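# Reproduce the reference drawing on the pad with markers

## Task

Use the markers to reproduce the reference image 'drawing' on the paper pad. The image shows the entire sheet, and its upper edge corresponds to the pad's long side that is farthest from the robot. The scrap strip next to the pad may be used freely and is not scored.

## Robot and tools

Robot: two UR-type arms, left_arm and right_arm, each ending in a 16-motor four-finger hand (three fingers plus a thumb). right_arm has a right hand. left_arm has a mirrored left hand. The markers must be picked up and held in a hand to draw.

Frames. Scene frame: the origin is at table-top height, midway between the nominal arm bases. +z is up, +x points out over the table, and left_arm is on the +y side; image left and right do not follow these names. Calibrated bases: left_arm at (-0.070, +0.466, +0.013) m, right_arm at (+0.034, -0.451, +0.013) m, each turned slightly about z.

Where each frame applies:
- Reported hand-point positions (m), quaternions (wxyz) and velocities are in that arm's own base frame.
- Fixed cameras and the table use the scene frame.
- Commanded offsets are along the axes of the arm's current Hand target.

Hand-point axes (right hand): +z runs along the straight fingers toward the tips, +y points out of the palm face, and +x crosses the palm away from the thumb. On the left hand +x points toward the thumb. With the fingers straight, the tips reach about z = +0.139 m from the knuckles, which sit at z = -0.017. A rigid mast behind the wrist can strike objects.

execute_actions(actions, cameras):
- actions is a list of actions. Each action is a table of 1 to 15 rows, and each row is one 1/30 s control step. A table shorter than 15 rows repeats its final row for the remaining steps.
- Every row has exactly 48 numbers, each in [-1, 1], covering both arms even if only one moves, in this order: left dx, dy, dz, rx, ry, rz; left hand's 16 motor goals; left current_limit, speed; right dx, dy, dz, rx, ry, rz; right hand's 16 goals; right current_limit, speed.
- dx to rz are offsets, not poses. They are measured from the arm's Hand target as it stood when that action began, along that target's own axes. Every row counts from that same start, not from the previous row, so repeating an offset in a later action moves the arm further.
- Scale: 1.0 equals 0.6 m for dx, dy, dz, and 180 degrees for rx, ry, rz. rx, ry, rz form a single rotation vector.
- Six zeros re-request the current Hand target. They do not mean "go limp".
- Per control step, the commanded orientation is clipped to within 32 degrees of the measured orientation.

Hand numbers. The order is: index_mcp, index_abd, index_pip, index_dip, middle_mcp, middle_abd, middle_pip, middle_dip, ring_mcp, ring_abd, ring_pip, ring_dip, thumb_cmc, thumb_axl, thumb_mcp, thumb_ipl.
- Each of these is an absolute goal angle, scaled linearly between the hinge's two stops. Straight positions: mcp +0.75, abd 0.00, pip +0.58, dip +0.70, thumb_cmc +0.71, thumb_axl +0.68, thumb_mcp +0.23, thumb_ipl +0.17. Moving toward -1 curls a finger toward the palm.
- current_limit maps -1..+1 to 0..550 mA.
- speed sets the goal rate at (speed+1)/2 of 8.5 rad/s.
- Initial values are current_limit +0.4 and speed -0.6.
- A 0 in a hand slot is a real goal. To leave a hand unchanged, copy back its hand_goal, hand_current_limit and hand_speed.

cameras: names from cam_high, cam_low, cam_above, cam_left_wrist, cam_right_wrist, or ["all"], or []. An unknown name invalidates the call. Images come back by default only when actions is empty.

move(target, speed, blend, stop_force, zero, blocking, cameras): drives each hand point in a straight line.
- target is one 48-number row (same layout and scale as above) or a list of up to 15 rows. Every row is an offset from the Hand targets at the move's start, not from the previous row.
- speed: m/s, 0.002 to 3.6, default 0.25. Rotation is limited to twice that value in rad/s. Give one value, or one per target.
- blend: corner rounding in m for a list; 0 stops at each point.
- stop_force: 3 to 120 N, one value for both arms. An arm's path ends when its wrist sensor feels that much push against its travel. It is unreliable while the hand rotates, and must be left out when backing away from a contact.
- zero (default true): re-zeroes the sensor before the move.
- blocking=false returns after about 0.5 s while the motion continues. It cannot be combined with stop_force.
- The whole move is capped at 10 s.
- The result adds a "move:" line giving the ending (done, off_target, moving, held, fault) and any limits that acted (paced means the pose was clipped; held means a safety check withheld steps).

Other tools:
- wait(seconds 0–10): holds the current commands.
- stop: brakes a running move.
- zoom_image(camera, region [x0,y0,x1,y1] in pixels, at most 504x504): works only on a camera from the newest images. Full images are 896x504.
- show_instructions: re-shows the reference drawing.
- zero_wrist_force(arm): re-zeroes that arm's force sensor.
- read_manual: returns licence text only.
- finished_scene: ends the scene permanently. Call it only once the copied drawing is on the pad.

Reading results:
- Hand target: the last commanded pose after clipping. The next offsets count from it, and the real hand point may settle short of it.
- Joint positions and torques; Wrist force and Wrist torque in the end-effector axes, plus the peak since the last shown reading.
- Per motor: hand_goal, hand_measured, hand_current_ma and hand_state. hand_state is moving, goal, blocked (pressing) or overload.
- Lines can report MOTOR HOT, or a fault.

Things to avoid:
- Torque faults: wrist joints are limited to 25.2 N m, the others to 135 N m. Also any net external force near 150 N. Either stops the arm for 10 s.
- Commanding far into the table. The arms are stiff, so a target even slightly below the contact presses hard. Bring pen tips down slowly, ideally with a small stop_force, then draw with a light, steady press.
- Letting the arms or hands touch each other.
- Paths that sweep close to an arm's own base.
- Holding a finger motor at 495 mA or more for 5 s, which causes an overload shutdown. Moderate current_limit when gripping a marker.
- Motor heating from long outstretched poses (MOTOR HOT at 70 °C, brake fault at 85 °C).
- Knocking items off the table, dropping the markers from height, and fast impacts.

Each tool is called after "Emit:" by a JSON object that holds its "name" and its "arguments", one argument or row to a line.

Reference images:

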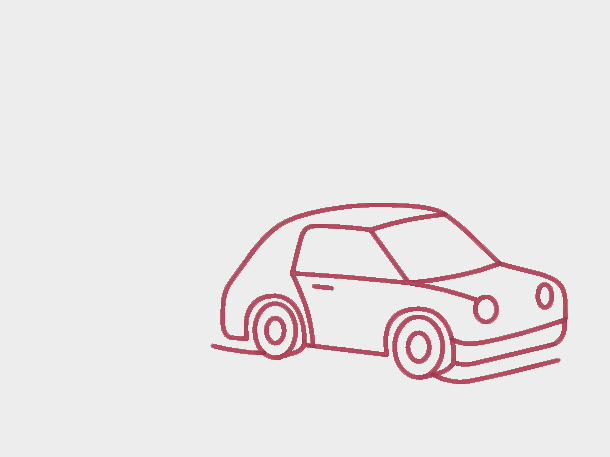

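## Session

Emit:
{"name": "execute_actions", "arguments": {
  "actions": []
}}

Scene clock: 0.00 s.
left_arm: end_effector_position=(+0.8100, +0.6000, +0.1285) hand_goal=(+0.754, +0.000, +0.576, +0.696, +0.754, +0.000, +0.576, +0.696, +0.754, +0.000, +0.576, +0.696, +0.714, +0.678, +0.226, +0.168) hand_measured=(+0.754, +0.000, +0.576, +0.696, +0.754, +0.000, +0.576, +0.696, +0.754, +0.000, +0.576, +0.696, +0.714, +0.678, +0.226, +0.168) hand_current_ma=(+0, +0, +0, +0, +0, +0, +0, +0, +0, +0, +0, +0, +0, +0, +0, +0) hand_state=(goal, goal, goal, goal, goal, goal, goal, goal, goal, goal, goal, goal, goal, goal, goal, goal) hand_current_limit=0.40 hand_speed=-0.60 end_effector_quat_wxyz=(+0.202, -0.010, +0.851, +0.484) | right_arm: end_effector_position=(+0.3167, +0.1636, +0.1377) hand_goal=(+0.754, +0.000, +0.576, +0.696, +0.754, +0.000, +0.576, +0.696, +0.754, +0.000, +0.576, +0.696, +0.714, +0.678, +0.226, +0.168) hand_measured=(+0.754, +0.000, +0.576, +0.696, +0.754, +0.000, +0.576, +0.696, +0.754, +0.000, +0.576, +0.696, +0.714, +0.678, +0.226, +0.168) hand_current_ma=(+0, +0, +0, +0, +0, +0, +0, +0, +0, +0, +0, +0, +0, +0, +0, +0) hand_state=(goal, goal, goal, goal, goal, goal, goal, goal, goal, goal, goal, goal, goal, goal, goal, goal) hand_current_limit=0.40 hand_speed=-0.60 end_effector_quat_wxyz=(+0.228, +0.155, +0.950, -0.146)
Joint positions: left_arm=[3.736 -3.009 -0.481 -0.198 2.093 -0.701] | right_arm=[0.198 -2.071 2.696 -2.546 -2.002 -1.128]
Joint velocities: within noise
Joint torques (N m): no reading
Motor temperatures (°C): left_arm=[34 40 41 45 45 44] | right_arm=[36 40 38 41 40 42]
Wrist force (N): no reading
Wrist torque (N m): no reading
Wrist force, peak (N): no reading
Hand target: left_arm +0.8100, +0.6000, +0.1285; +0.202, -0.010, +0.851, +0.484 | right_arm +0.3167, +0.1636, +0.1377; +0.228, +0.155, +0.950, -0.146

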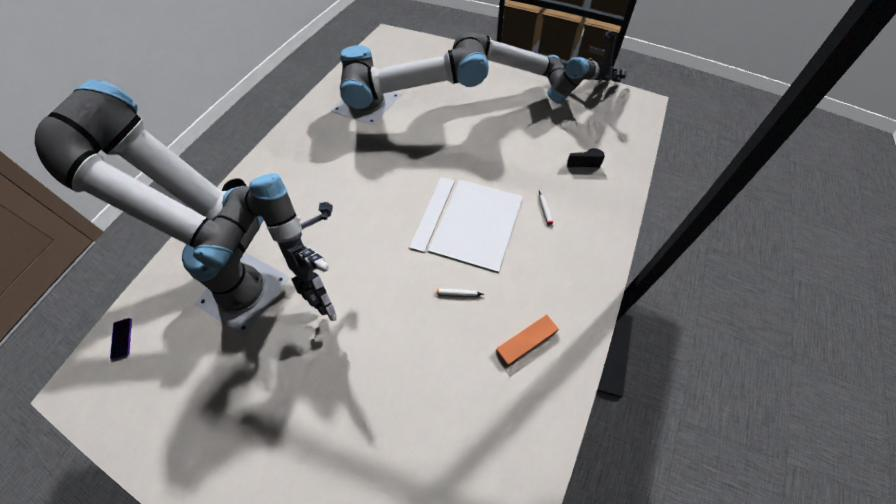

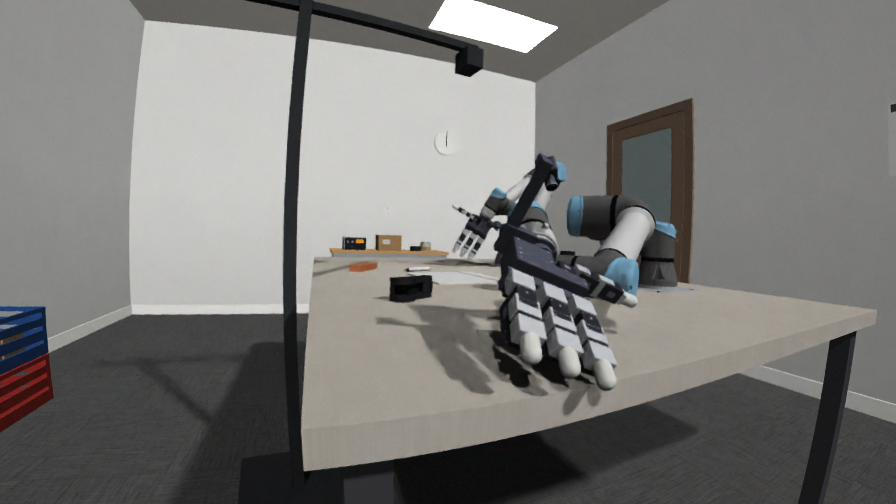

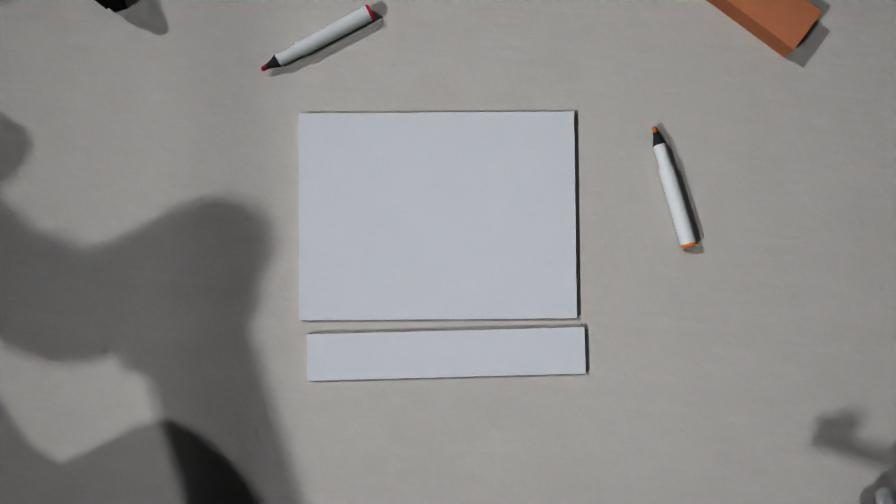

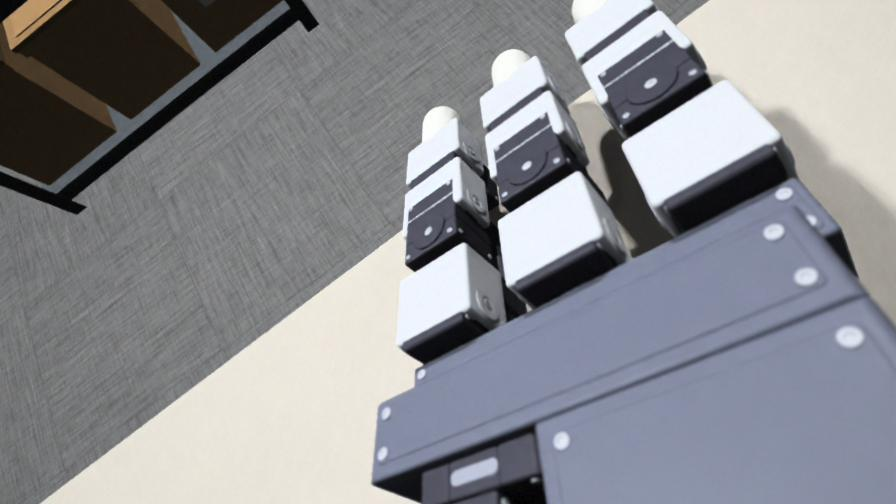

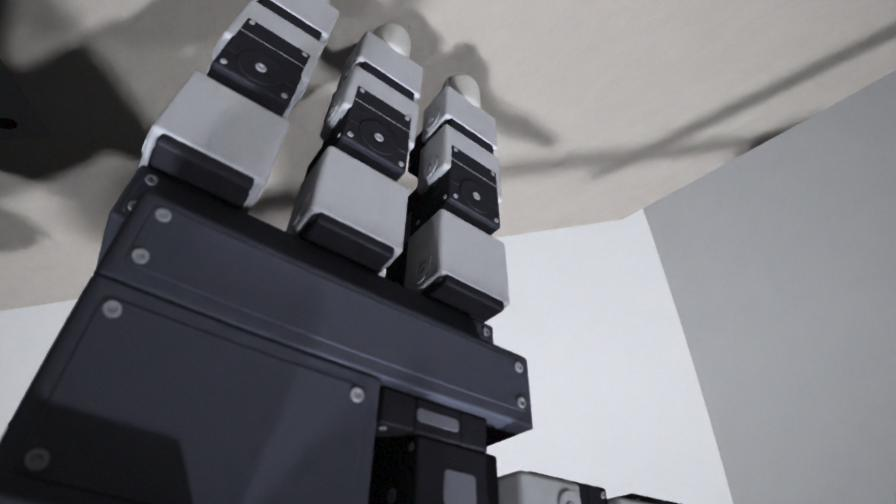

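Emit:
{"name": "zoom_image", "arguments": {
  "camera": "cam_above",
  "region": [240, 0, 400, 90]
}}

Emit:
{"name": "show_instructions", "arguments": {

}}

Emit:
{"name": "zoom_image", "arguments": {
  "camera": "cam_above",
  "region": [620, 110, 780, 260]
}}

Emit:
{"name": "zoom_image", "arguments": {
  "camera": "cam_high",
  "region": [400, 140, 640, 380]
}}

Scaled by 3.150.

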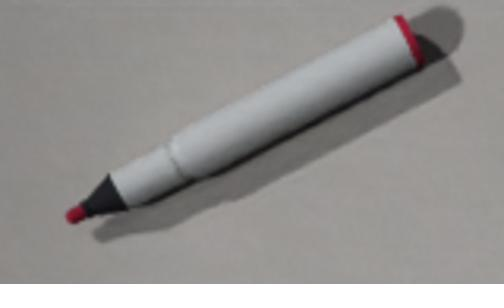

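Reference images for this scene: drawing.

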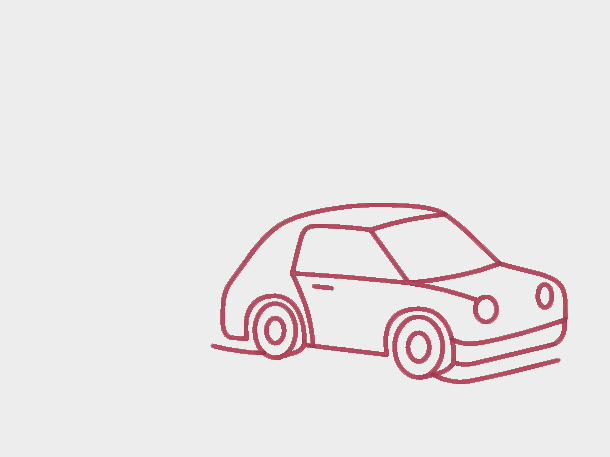

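Scaled by 3.150.

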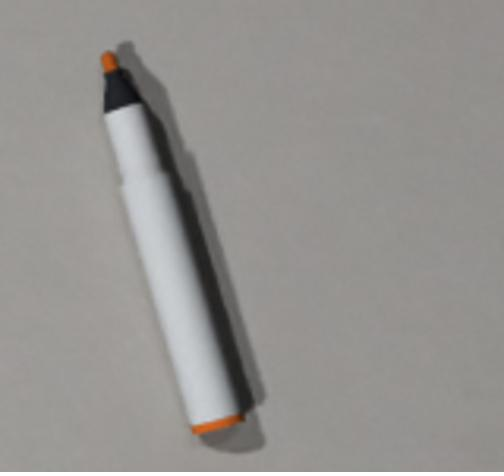

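Scaled by 2.100.

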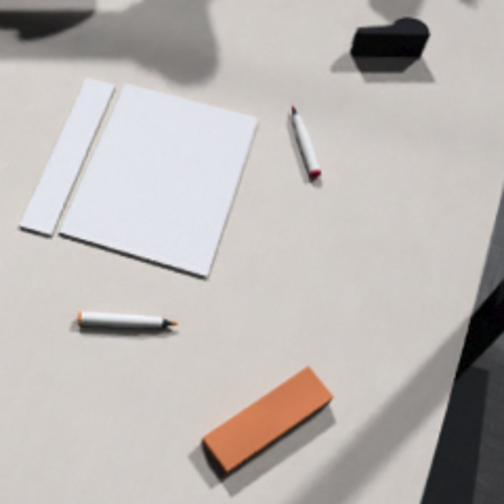

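Emit:
{"name": "move", "arguments": {
  "target": [
    [0,0,0,0,0,0,0.754,0,0.576,0.696,0.754,0,0.576,0.696,0.754,0,0.576,0.696,0.714,0.678,0.226,0.168,0.4,-0.6,-0.0797,-0.0345,-0.1422,0,0,0,0.754,0,0.576,0.696,0.754,0,0.576,0.696,0.754,0,0.576,0.696,0.714,0.678,0.226,0.168,0.4,-0.6],
    [0,0,0,0,0,0,0.754,0,0.576,0.696,0.754,0,0.576,0.696,0.754,0,0.576,0.696,0.714,0.678,0.226,0.168,0.4,-0.6,-0.214,0.479,-0.347,-0.0485,-0.363,-0.612,0.754,0,0.576,0.696,0.754,0,0.576,0.696,0.754,0,0.576,0.696,0.714,0.678,0.226,0.168,0.4,-0.6]
  ],
  "speed": 0.35,
  "blend": [0.03,0],
  "cameras": ["all"]
}}

Scene clock: 8.33 s.
left_arm: end_effector_position=(+0.8100, +0.6000, +0.1285) hand_goal=(+0.754, +0.000, +0.576, +0.696, +0.754, +0.000, +0.576, +0.696, +0.754, +0.000, +0.576, +0.696, +0.714, +0.678, +0.226, +0.168) hand_measured=(+0.760, +0.000, +0.576, +0.696, +0.758, +0.000, +0.576, +0.696, +0.758, +0.000, +0.576, +0.696, +0.718, +0.678, +0.226, +0.168) hand_current_ma=(+23, +0, +2, +0, +19, +0, +2, +0, +18, +0, +2, +0, +18, -3, -1, -1) hand_state=(goal, goal, goal, goal, goal, goal, goal, goal, goal, goal, goal, goal, goal, goal, goal, goal) hand_current_limit=0.40 hand_speed=-0.60 end_effector_quat_wxyz=(+0.202, -0.010, +0.851, +0.484) | right_arm: end_effector_position=(+0.4484, +0.4683, +0.3172) hand_goal=(+0.754, +0.000, +0.576, +0.696, +0.754, +0.000, +0.576, +0.696, +0.754, +0.000, +0.576, +0.696, +0.714, +0.678, +0.226, +0.168) hand_measured=(+0.748, +0.000, +0.576, +0.696, +0.748, +0.000, +0.576, +0.696, +0.748, +0.000, +0.576, +0.696, +0.708, +0.678, +0.224, +0.168) hand_current_ma=(-5, +0, +0, +0, -5, +0, +0, +0, -5, +0, +0, +0, -4, +0, -1, +0) hand_state=(goal, goal, goal, goal, goal, goal, goal, goal, goal, goal, goal, goal, goal, goal, goal, goal) hand_current_limit=0.40 hand_speed=-0.60 end_effector_quat_wxyz=(-0.431, +0.747, -0.438, +0.253)
Joint positions: left_arm=[3.736 -3.009 -0.481 -0.198 2.093 -0.701] | right_arm=[0.582 -1.411 1.838 -3.044 -1.632 -3.106]
Joint torques (N m): left_arm=[0.17 68.31 23.37 3.21 0.68 0.02] | right_arm=[-9.7 -28.21 -24.98 -5.57 -0.41 -2.07]
Wrist force (N): left_arm=[0.2 0.0 0.0] | right_arm=[0.6 -1.4 -0.2]
Wrist torque (N m): left_arm=[0.00 -0.02 0.01] | right_arm=[0.03 0.02 -0.15]
Wrist force, peak (N): left_arm=[0.6 0.2 0.2] | right_arm=[-0.9 -1.3 -2.2]
Hand target: left_arm +0.8100, +0.6000, +0.1285; +0.202, -0.010, +0.851, +0.484 | right_arm +0.4485, +0.4683, +0.3172; -0.431, +0.747, -0.438, +0.253
Off the commanded pose: left_arm 0.000 m, 0 deg | right_arm 0.000 m, 0 deg.
move: done

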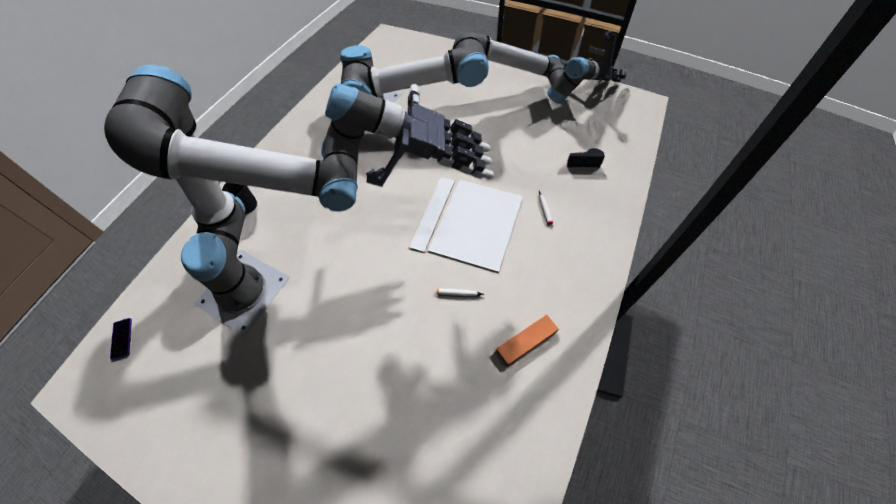

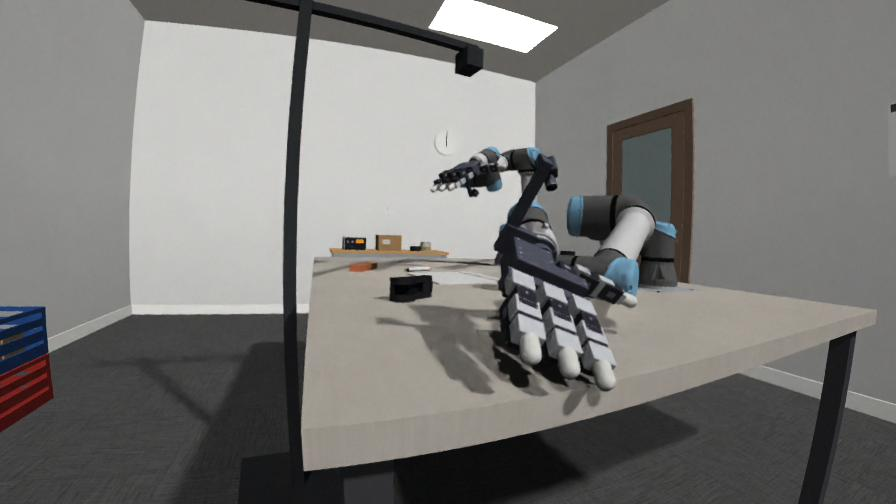

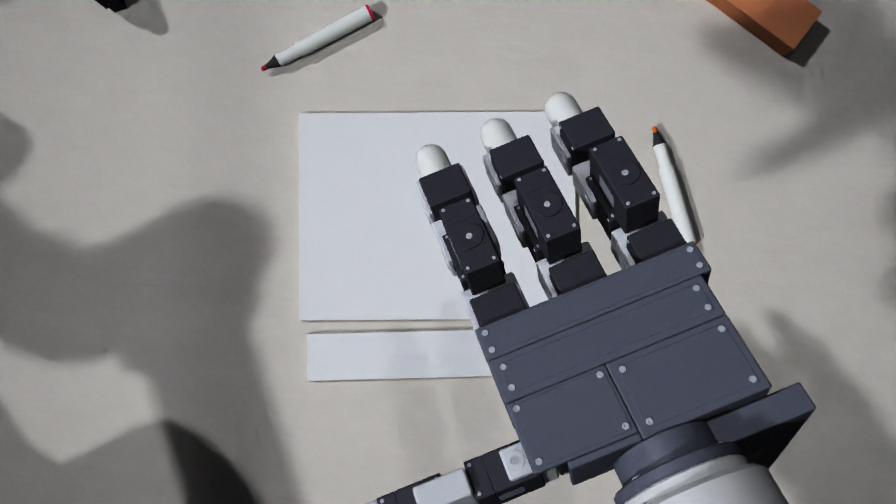

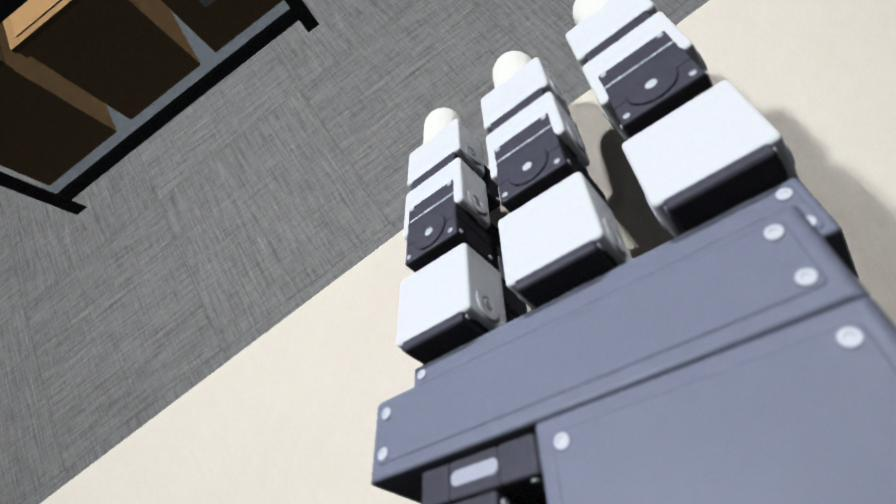

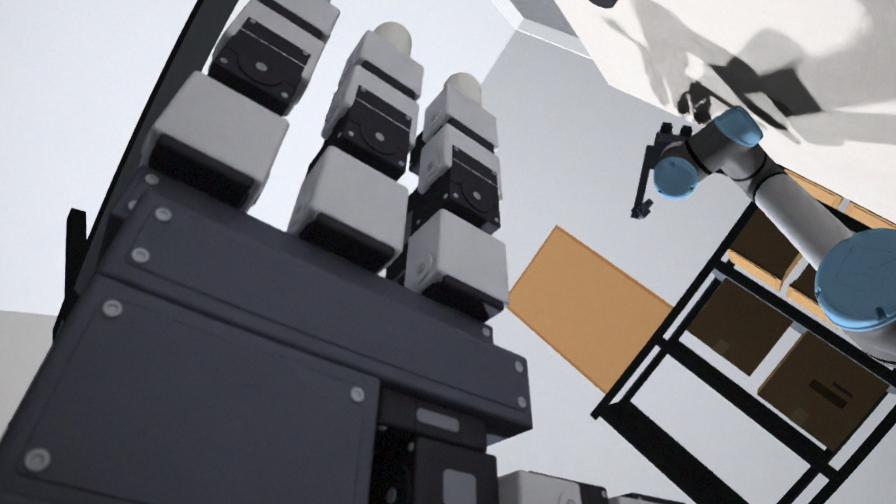

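Emit:
{"name": "move", "arguments": {
  "target": [
    [-0.1178,0.2733,-0.1495,0,0,0,0.754,0,0.576,0.696,0.754,0,0.576,0.696,0.754,0,0.576,0.696,0.714,0.678,0.226,0.168,0.4,-0.6,0.2842,0.1509,-0.1498,0,0,0,0.754,0,0.576,0.696,0.754,0,0.576,0.696,0.754,0,0.576,0.696,0.714,0.678,0.226,0.168,0.4,-0.6],
    [-0.2058,-0.1143,-0.787,0.2103,0.067,-0.7516,0.754,0,0.576,0.696,0.754,0,0.576,0.696,0.754,0,0.576,0.696,0.714,0.678,0.226,0.168,0.4,-0.6,0.5683,0.3018,-0.2995,0,0,0,0.754,0,0.576,0.696,0.754,0,0.576,0.696,0.754,0,0.576,0.696,0.714,0.678,0.226,0.168,0.4,-0.6]
  ],
  "speed": 0.4,
  "blend": [0.05,0],
  "cameras": ["cam_high"]
}}

Scene clock: 16.43 s.
left_arm: end_effector_position=(+0.7801, +0.1505, +0.3285) hand_goal=(+0.754, +0.000, +0.576, +0.696, +0.754, +0.000, +0.576, +0.696, +0.754, +0.000, +0.576, +0.696, +0.714, +0.678, +0.226, +0.168) hand_measured=(+0.746, +0.000, +0.576, +0.696, +0.748, +0.000, +0.576, +0.696, +0.748, +0.000, +0.576, +0.696, +0.708, +0.678, +0.226, +0.168) hand_current_ma=(-32, +1, +1, +0, -28, +1, +1, +0, -26, +1, +1, +0, -20, -3, -3, -1) hand_state=(goal, goal, goal, goal, goal, goal, goal, goal, goal, goal, goal, goal, goal, goal, goal, goal) hand_current_limit=0.40 hand_speed=-0.60 end_effector_quat_wxyz=(-0.439, +0.761, -0.414, +0.237) | right_arm: end_effector_position=(+0.4005, +0.0504, +0.2506) hand_goal=(+0.754, +0.000, +0.576, +0.696, +0.754, +0.000, +0.576, +0.696, +0.754, +0.000, +0.576, +0.696, +0.714, +0.678, +0.226, +0.168) hand_measured=(+0.748, +0.000, +0.576, +0.696, +0.748, +0.000, +0.576, +0.696, +0.748, +0.000, +0.576, +0.696, +0.708, +0.678, +0.224, +0.168) hand_current_ma=(-6, +0, +0, +0, -5, +0, +0, +0, -5, +0, +0, +0, -5, +0, -1, +0) hand_state=(goal, goal, goal, goal, goal, goal, goal, goal, goal, goal, goal, goal, goal, goal, goal, goal) hand_current_limit=0.40 hand_speed=-0.60 end_effector_quat_wxyz=(-0.431, +0.747, -0.438, +0.253)
Joint positions: left_arm=[3.482 -2.061 -1.354 -0.265 1.775 -3.259] | right_arm=[-0.663 -2.055 2.461 -2.567 -0.646 -4.015]
Joint torques (N m): left_arm=[9.53 43.05 17.66 4.34 -1.19 -1.37] | right_arm=[7.63 5.21 -32.61 -4.94 -0.91 1.21]
Wrist force (N): left_arm=[2.3 -2.9 0.6] | right_arm=[0.6 -0.4 0.4]
Wrist torque (N m): left_arm=[0.10 -0.14 -0.11] | right_arm=[0.11 0.00 -0.15]
Wrist force, peak (N): left_arm=[2.3 -3.5 1.0] | right_arm=[-1.2 -2.6 1.3]
Hand target: left_arm +0.7800, +0.1505, +0.3285; -0.439, +0.761, -0.414, +0.237 | right_arm +0.4005, +0.0504, +0.2506; -0.431, +0.747, -0.438, +0.253
Off the commanded pose: left_arm 0.000 m, 0 deg | right_arm 0.000 m, 0 deg.
move: done
Images, in order (width x height): cam_high 896x504.

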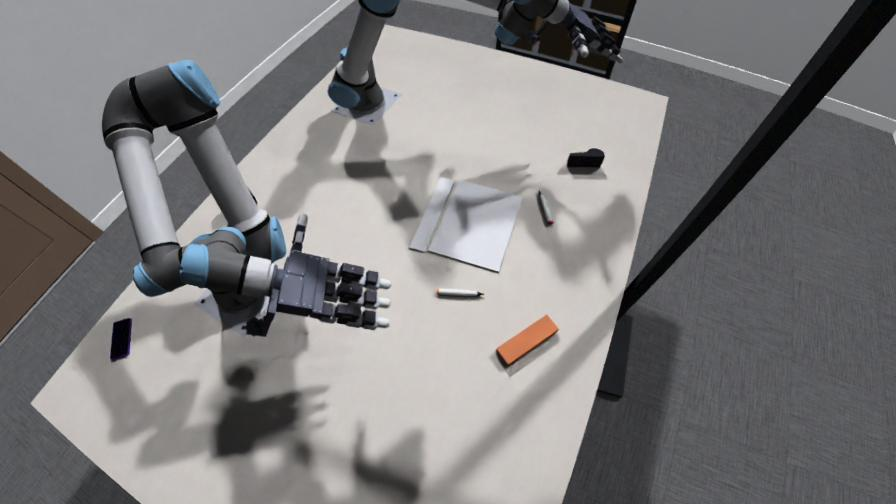

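Emit:
{"name": "move", "arguments": {
  "target": [0.6025,0.4408,-0.335,0,0,0,0.754,0,0.576,0.696,0.754,0,0.576,0.696,0.754,0,0.576,0.696,0.714,0.678,0.226,0.168,0.4,-0.6,0,0,0,0,0,0,0.754,0,0.576,0.696,0.754,0,0.576,0.696,0.754,0,0.576,0.696,0.714,0.678,0.226,0.168,0.4,-0.6],
  "speed": 0.3,
  "cameras": ["cam_high","cam_above","cam_left_wrist"]
}}

Scene clock: 18.80 s.
left_arm: end_effector_position=(+0.7195, -0.3193, +0.1999) hand_goal=(+0.754, +0.000, +0.576, +0.696, +0.754, +0.000, +0.576, +0.696, +0.754, +0.000, +0.576, +0.696, +0.714, +0.678, +0.226, +0.168) hand_measured=(+0.746, +0.000, +0.576, +0.696, +0.746, +0.000, +0.576, +0.696, +0.748, +0.000, +0.576, +0.696, +0.708, +0.678, +0.226, +0.168) hand_current_ma=(-37, +1, +0, +0, -31, +1, +0, +0, -29, +1, +0, +0, -25, -3, -3, -1) hand_state=(goal, goal, goal, goal, goal, goal, goal, goal, goal, goal, goal, goal, goal, goal, goal, goal) hand_current_limit=0.40 hand_speed=-0.60 end_effector_quat_wxyz=(-0.439, +0.761, -0.414, +0.237) | right_arm: end_effector_position=(+0.4005, +0.0504, +0.2506) hand_goal=(+0.754, +0.000, +0.576, +0.696, +0.754, +0.000, +0.576, +0.696, +0.754, +0.000, +0.576, +0.696, +0.714, +0.678, +0.226, +0.168) hand_measured=(+0.748, +0.000, +0.576, +0.696, +0.748, +0.000, +0.576, +0.696, +0.748, +0.000, +0.576, +0.696, +0.708, +0.678, +0.224, +0.168) hand_current_ma=(-6, +0, +0, +0, -5, +0, +0, +0, -5, +0, +0, +0, -5, +0, -1, +0) hand_state=(goal, goal, goal, goal, goal, goal, goal, goal, goal, goal, goal, goal, goal, goal, goal, goal) hand_current_limit=0.40 hand_speed=-0.60 end_effector_quat_wxyz=(-0.431, +0.747, -0.438, +0.253)
Joint positions: left_arm=[2.746 -2.23 -1.387 -0.326 2.367 -3.774] | right_arm=[-0.662 -2.055 2.461 -2.567 -0.646 -4.015]
Joint torques (N m): left_arm=[-7.95 45.5 21.82 3.42 1.26 -1] | right_arm=[11.55 4.82 -31.26 -4.02 -0.45 -2.2]
Wrist force (N): left_arm=[2.4 -3.4 0.9] | right_arm=[0.6 -0.7 0.7]
Wrist torque (N m): left_arm=[-0.05 -0.13 -0.12] | right_arm=[0.04 0.00 -0.16]
Wrist force, peak (N): left_arm=[0.4 -5.0 1.9] | right_arm=[0.7 -1.1 0.5]
Hand target: left_arm +0.7194, -0.3194, +0.1999; -0.439, +0.761, -0.414, +0.237 | right_arm +0.4005, +0.0504, +0.2506; -0.431, +0.747, -0.438, +0.253
Off the commanded pose: left_arm 0.000 m, 0 deg | right_arm 0.000 m, 0 deg.
move: done
Images, in order (width x height): cam_high 896x504, cam_above 896x504, cam_left_wrist 896x504.

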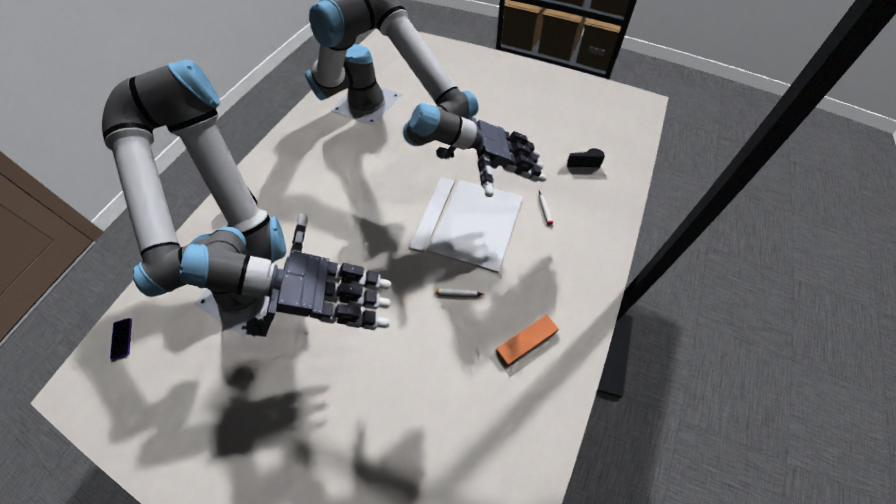

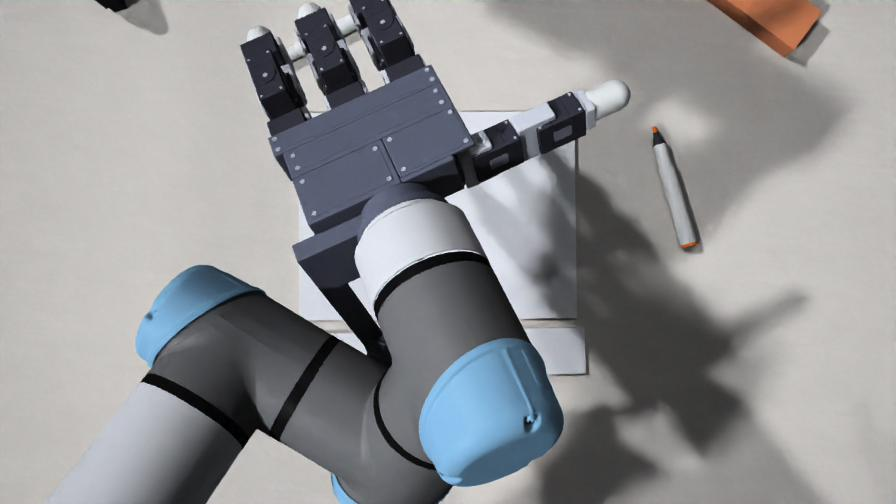

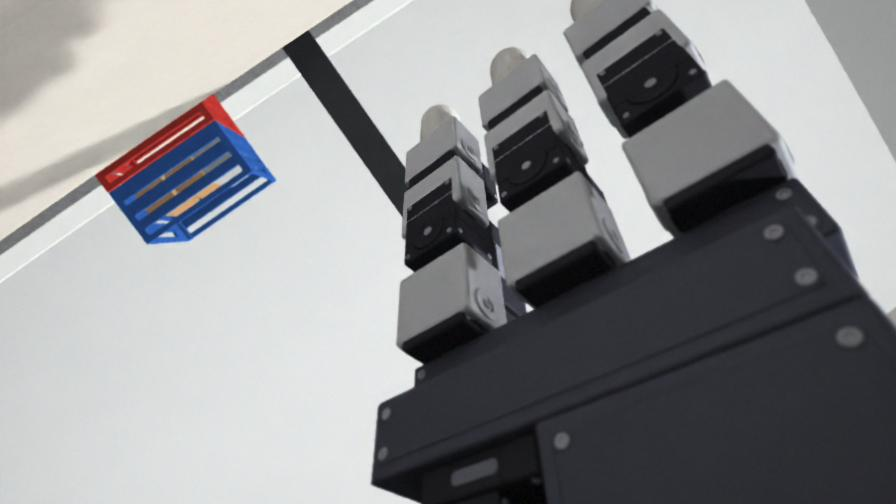

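Emit:
{"name": "move", "arguments": {
  "target": [-0.0573,-0.0567,0.365,0,-0.0154,-0.0089,0.685,0,-0.445,0.261,0.685,0,-0.445,0.261,0.86,0,0.576,0.696,-0.671,0.678,0,0.06,0.4,-0.6,0,0,0,0,0,0,0.754,0,0.576,0.696,0.754,0,0.576,0.696,0.754,0,0.576,0.696,0.714,0.678,0.226,0.168,0.4,-0.6],
  "speed": 0.2,
  "cameras": ["cam_high","cam_above","cam_left_wrist","cam_low"]
}}

Scene clock: 22.13 s.
left_arm: end_effector_position=(+0.8738, -0.1781, +0.1194) hand_goal=(+0.686, +0.000, -0.444, +0.262, +0.686, +0.000, -0.444, +0.262, +0.860, +0.000, +0.576, +0.696, -0.670, +0.678, +0.000, +0.060) hand_measured=(+0.680, +0.000, -0.440, +0.266, +0.680, +0.000, -0.440, +0.264, +0.840, +0.000, +0.576, +0.696, -0.666, +0.678, +0.000, +0.062) hand_current_ma=(-29, +1, +14, +12, -24, +1, +12, +10, -85, +1, +0, +0, +11, -3, +3, +7) hand_state=(goal, goal, goal, goal, goal, goal, goal, goal, goal, goal, goal, goal, goal, goal, goal, goal) hand_current_limit=0.40 hand_speed=-0.60 end_effector_quat_wxyz=(-0.445, +0.772, -0.393, +0.225) | right_arm: end_effector_position=(+0.4005, +0.0504, +0.2506) hand_goal=(+0.754, +0.000, +0.576, +0.696, +0.754, +0.000, +0.576, +0.696, +0.754, +0.000, +0.576, +0.696, +0.714, +0.678, +0.226, +0.168) hand_measured=(+0.748, +0.000, +0.576, +0.696, +0.748, +0.000, +0.576, +0.696, +0.748, +0.000, +0.576, +0.696, +0.708, +0.678, +0.224, +0.168) hand_current_ma=(-6, +0, +0, +0, -5, +0, +0, +0, -5, +0, +0, +0, -5, +0, -1, +0) hand_state=(goal, goal, goal, goal, goal, goal, goal, goal, goal, goal, goal, goal, goal, goal, goal, goal) hand_current_limit=0.40 hand_speed=-0.60 end_effector_quat_wxyz=(-0.431, +0.747, -0.438, +0.253)
Joint positions: left_arm=[2.984 -2.537 -1.06 -0.234 2.233 -3.609] | right_arm=[-0.662 -2.055 2.461 -2.567 -0.646 -4.015]
Joint torques (N m): left_arm=[0.87 53.62 26.71 4.7 1.77 -0.69] | right_arm=[11.06 4.55 -30.87 -3.43 -0.29 -2.16]
Wrist force (N): left_arm=[2.1 -3.0 1.2] | right_arm=[0.8 -0.5 0.5]
Wrist torque (N m): left_arm=[0.05 -0.08 -0.09] | right_arm=[0.10 -0.03 -0.15]
Wrist force, peak (N): left_arm=[1.6 -3.5 3.1] | right_arm=[1.0 -1.0 0.4]
Hand target: left_arm +0.8738, -0.1780, +0.1194; -0.445, +0.772, -0.393, +0.225 | right_arm +0.4005, +0.0504, +0.2506; -0.431, +0.747, -0.438, +0.253
Off the commanded pose: left_arm 0.000 m, 0 deg | right_arm 0.000 m, 0 deg.
move: done
Images, in order (width x height): cam_high 896x504, cam_low 896x504, cam_above 896x504, cam_left_wrist 896x504.

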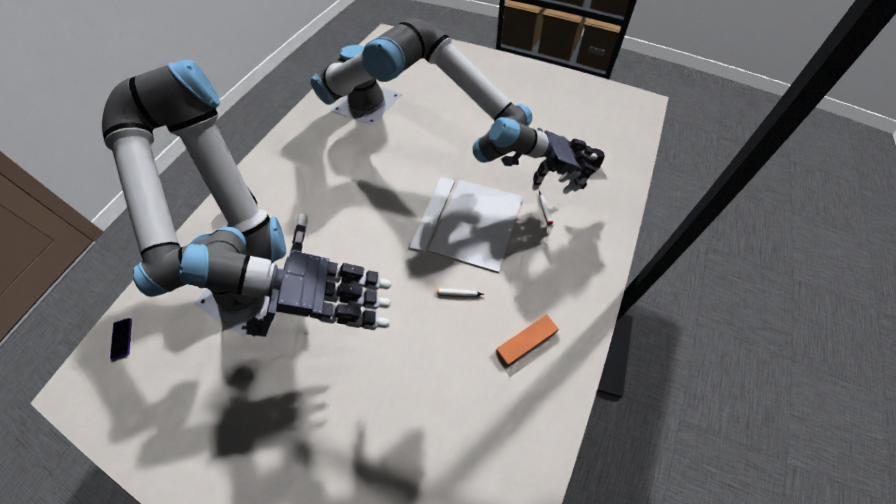

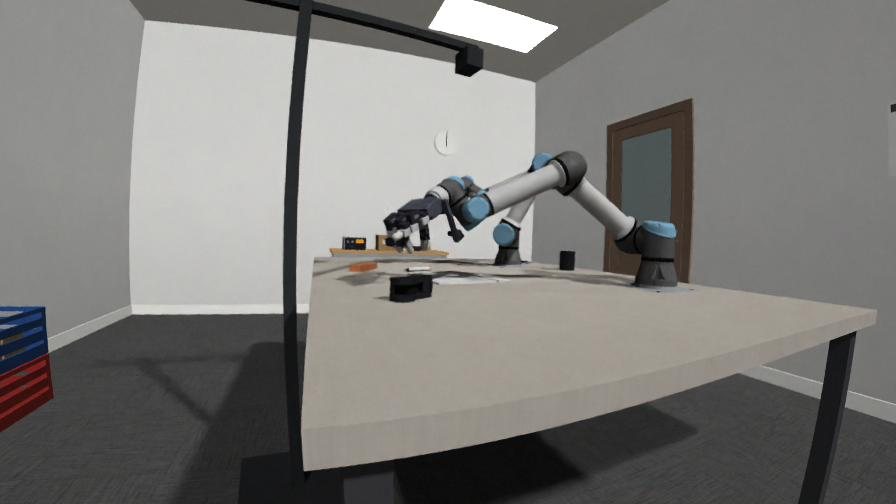

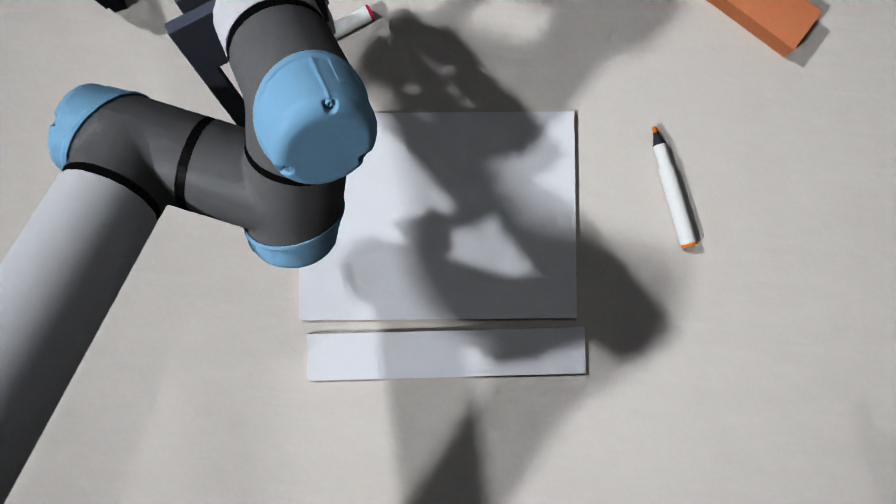

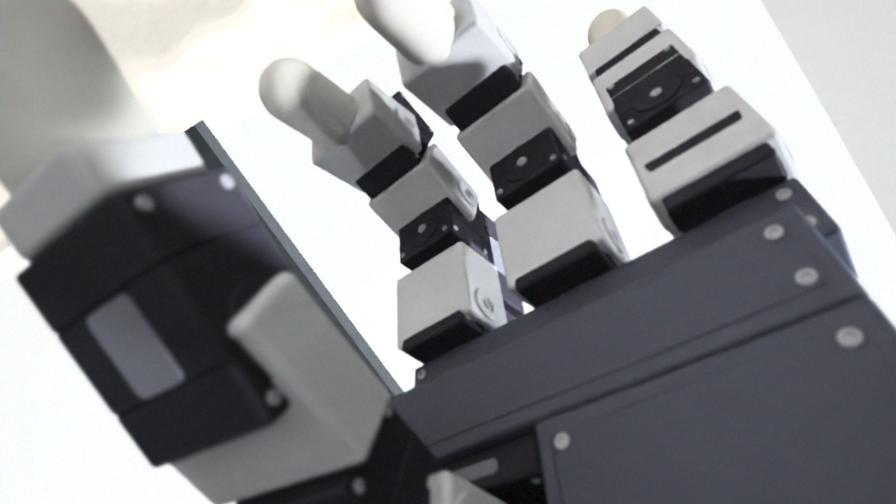

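Emit:
{"name": "zoom_image", "arguments": {
  "camera": "cam_high",
  "region": [500, 120, 640, 240]
}}

Emit:
{"name": "zoom_image", "arguments": {
  "camera": "cam_low",
  "region": [350, 170, 490, 310]
}}

Scaled by 3.600.

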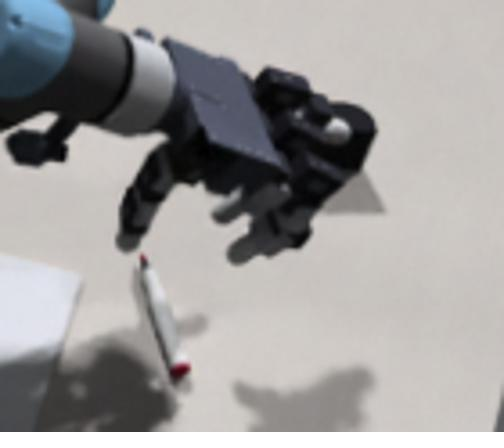

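Scaled by 3.600.

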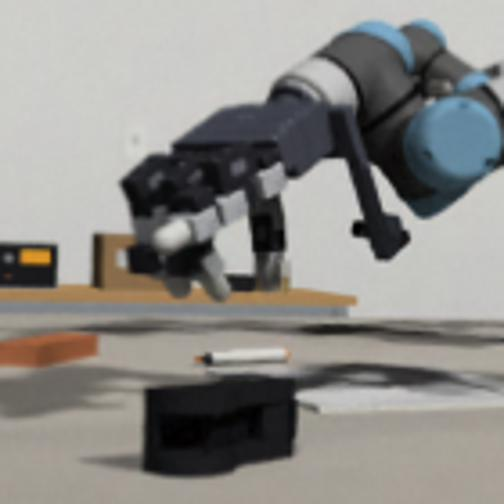

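Emit:
{"name": "move", "arguments": {
  "target": [0,0.1083,0.0625,0,0,0,0.685,0,-0.445,0.261,0.685,0,-0.445,0.261,0.86,0,0.576,0.696,-0.671,0.678,0,0.06,0.4,-0.6,0,0,0,0,0,0,0.754,0,0.576,0.696,0.754,0,0.576,0.696,0.754,0,0.576,0.696,0.714,0.678,0.226,0.168,0.4,-0.6],
  "speed": 0.15,
  "cameras": ["cam_high","cam_left_wrist","cam_low"]
}}

Emit:
{"name": "zoom_image", "arguments": {
  "camera": "cam_high",
  "region": [500, 140, 600, 240]
}}

Emit:
{"name": "zoom_image", "arguments": {
  "camera": "cam_low",
  "region": [350, 200, 460, 310]
}}

Scene clock: 23.43 s.
left_arm: end_effector_position=(+0.8736, -0.1780, +0.0445) hand_goal=(+0.686, +0.000, -0.444, +0.262, +0.686, +0.000, -0.444, +0.262, +0.860, +0.000, +0.576, +0.696, -0.670, +0.678, +0.000, +0.060) hand_measured=(+0.680, +0.000, -0.440, +0.266, +0.680, +0.000, -0.440, +0.264, +0.842, +0.000, +0.576, +0.696, -0.666, +0.678, +0.000, +0.062) hand_current_ma=(-29, +1, +13, +12, -24, +1, +12, +10, -77, +1, +0, +0, +11, -3, +3, +7) hand_state=(goal, goal, goal, goal, goal, goal, goal, goal, goal, goal, goal, goal, goal, goal, goal, goal) hand_current_limit=0.40 hand_speed=-0.60 end_effector_quat_wxyz=(-0.445, +0.772, -0.393, +0.225) | right_arm: end_effector_position=(+0.4005, +0.0504, +0.2506) hand_goal=(+0.754, +0.000, +0.576, +0.696, +0.754, +0.000, +0.576, +0.696, +0.754, +0.000, +0.576, +0.696, +0.714, +0.678, +0.226, +0.168) hand_measured=(+0.748, +0.000, +0.576, +0.696, +0.748, +0.000, +0.576, +0.696, +0.748, +0.000, +0.576, +0.696, +0.708, +0.678, +0.224, +0.168) hand_current_ma=(-6, +0, +0, +0, -5, +0, +0, +0, -5, +0, +0, +0, -5, +0, -1, +0) hand_state=(goal, goal, goal, goal, goal, goal, goal, goal, goal, goal, goal, goal, goal, goal, goal, goal) hand_current_limit=0.40 hand_speed=-0.60 end_effector_quat_wxyz=(-0.431, +0.747, -0.438, +0.253)
Joint positions: left_arm=[2.984 -2.636 -1.077 -0.119 2.233 -3.609] | right_arm=[-0.662 -2.055 2.461 -2.567 -0.646 -4.015]
Joint torques (N m): left_arm=[5.93 56.86 20.39 2.88 0.56 1.24] | right_arm=[11.17 5.39 -28.83 -3.37 0.18 -2.19]
Wrist force (N): left_arm=[1.9 -2.9 1.1] | right_arm=[0.7 -0.7 0.4]
Wrist torque (N m): left_arm=[0.05 -0.05 -0.09] | right_arm=[0.08 -0.01 -0.16]
Wrist force, peak (N): left_arm=[1.8 -4.7 0.0] | right_arm=[0.8 -1.2 0.3]
Hand target: left_arm +0.8736, -0.1780, +0.0444; -0.445, +0.772, -0.393, +0.225 | right_arm +0.4005, +0.0504, +0.2506; -0.431, +0.747, -0.438, +0.253
Off the commanded pose: left_arm 0.000 m, 0 deg | right_arm 0.000 m, 0 deg.
move: done
Images, in order (width x height): cam_high 896x504, cam_low 896x504, cam_left_wrist 896x504.

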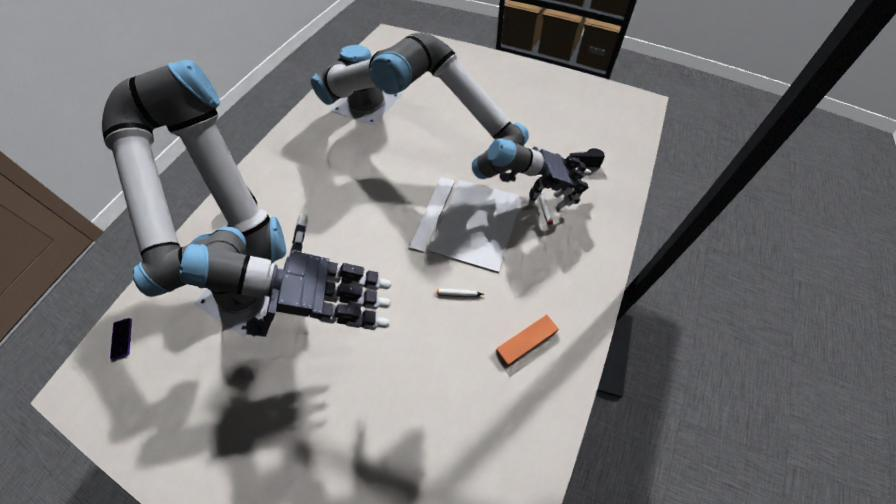

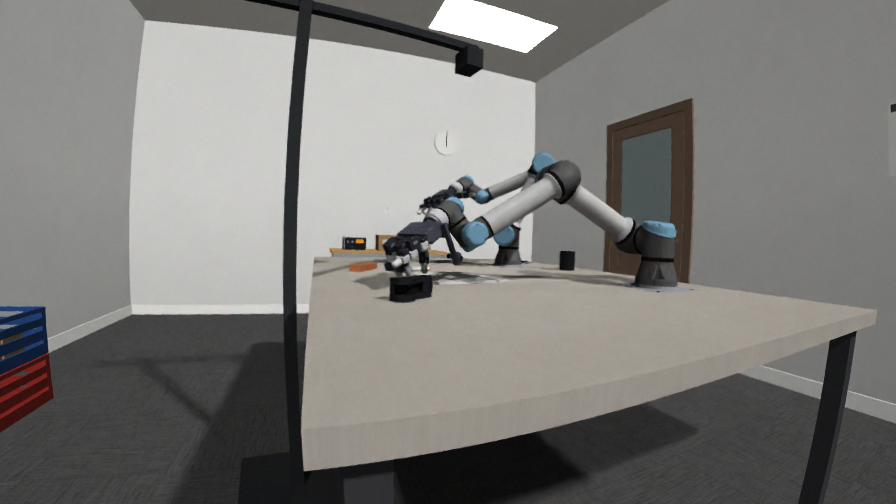

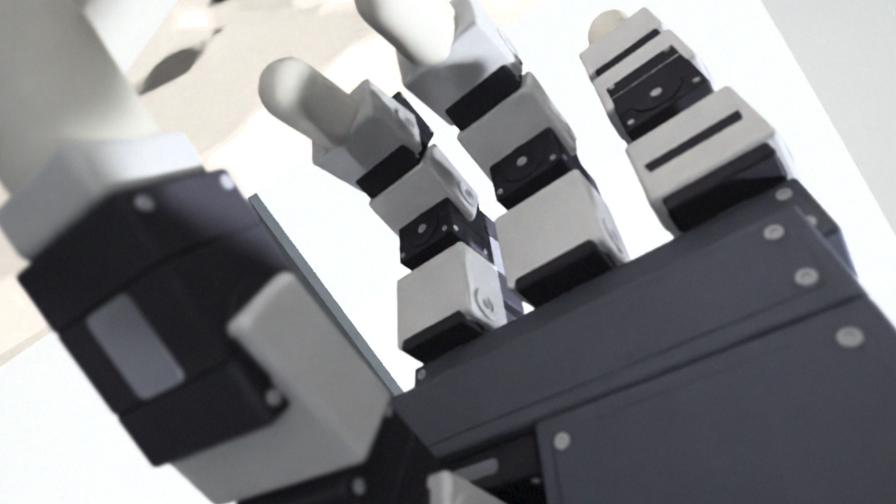

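Scaled by 5.040.

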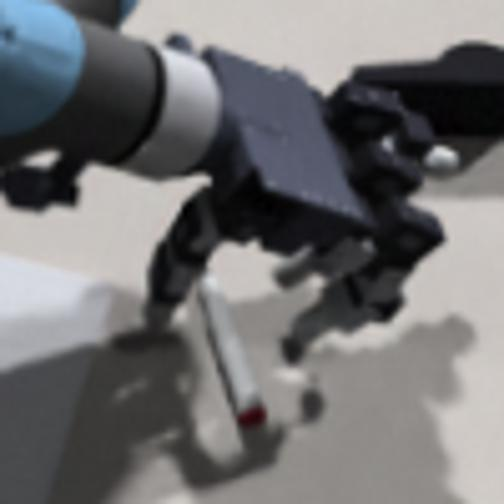

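Scaled by 4.582.

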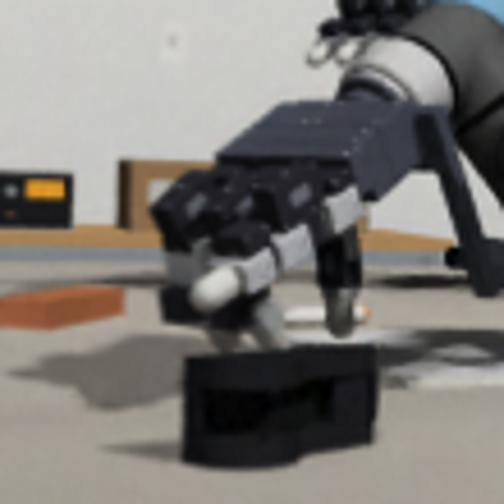

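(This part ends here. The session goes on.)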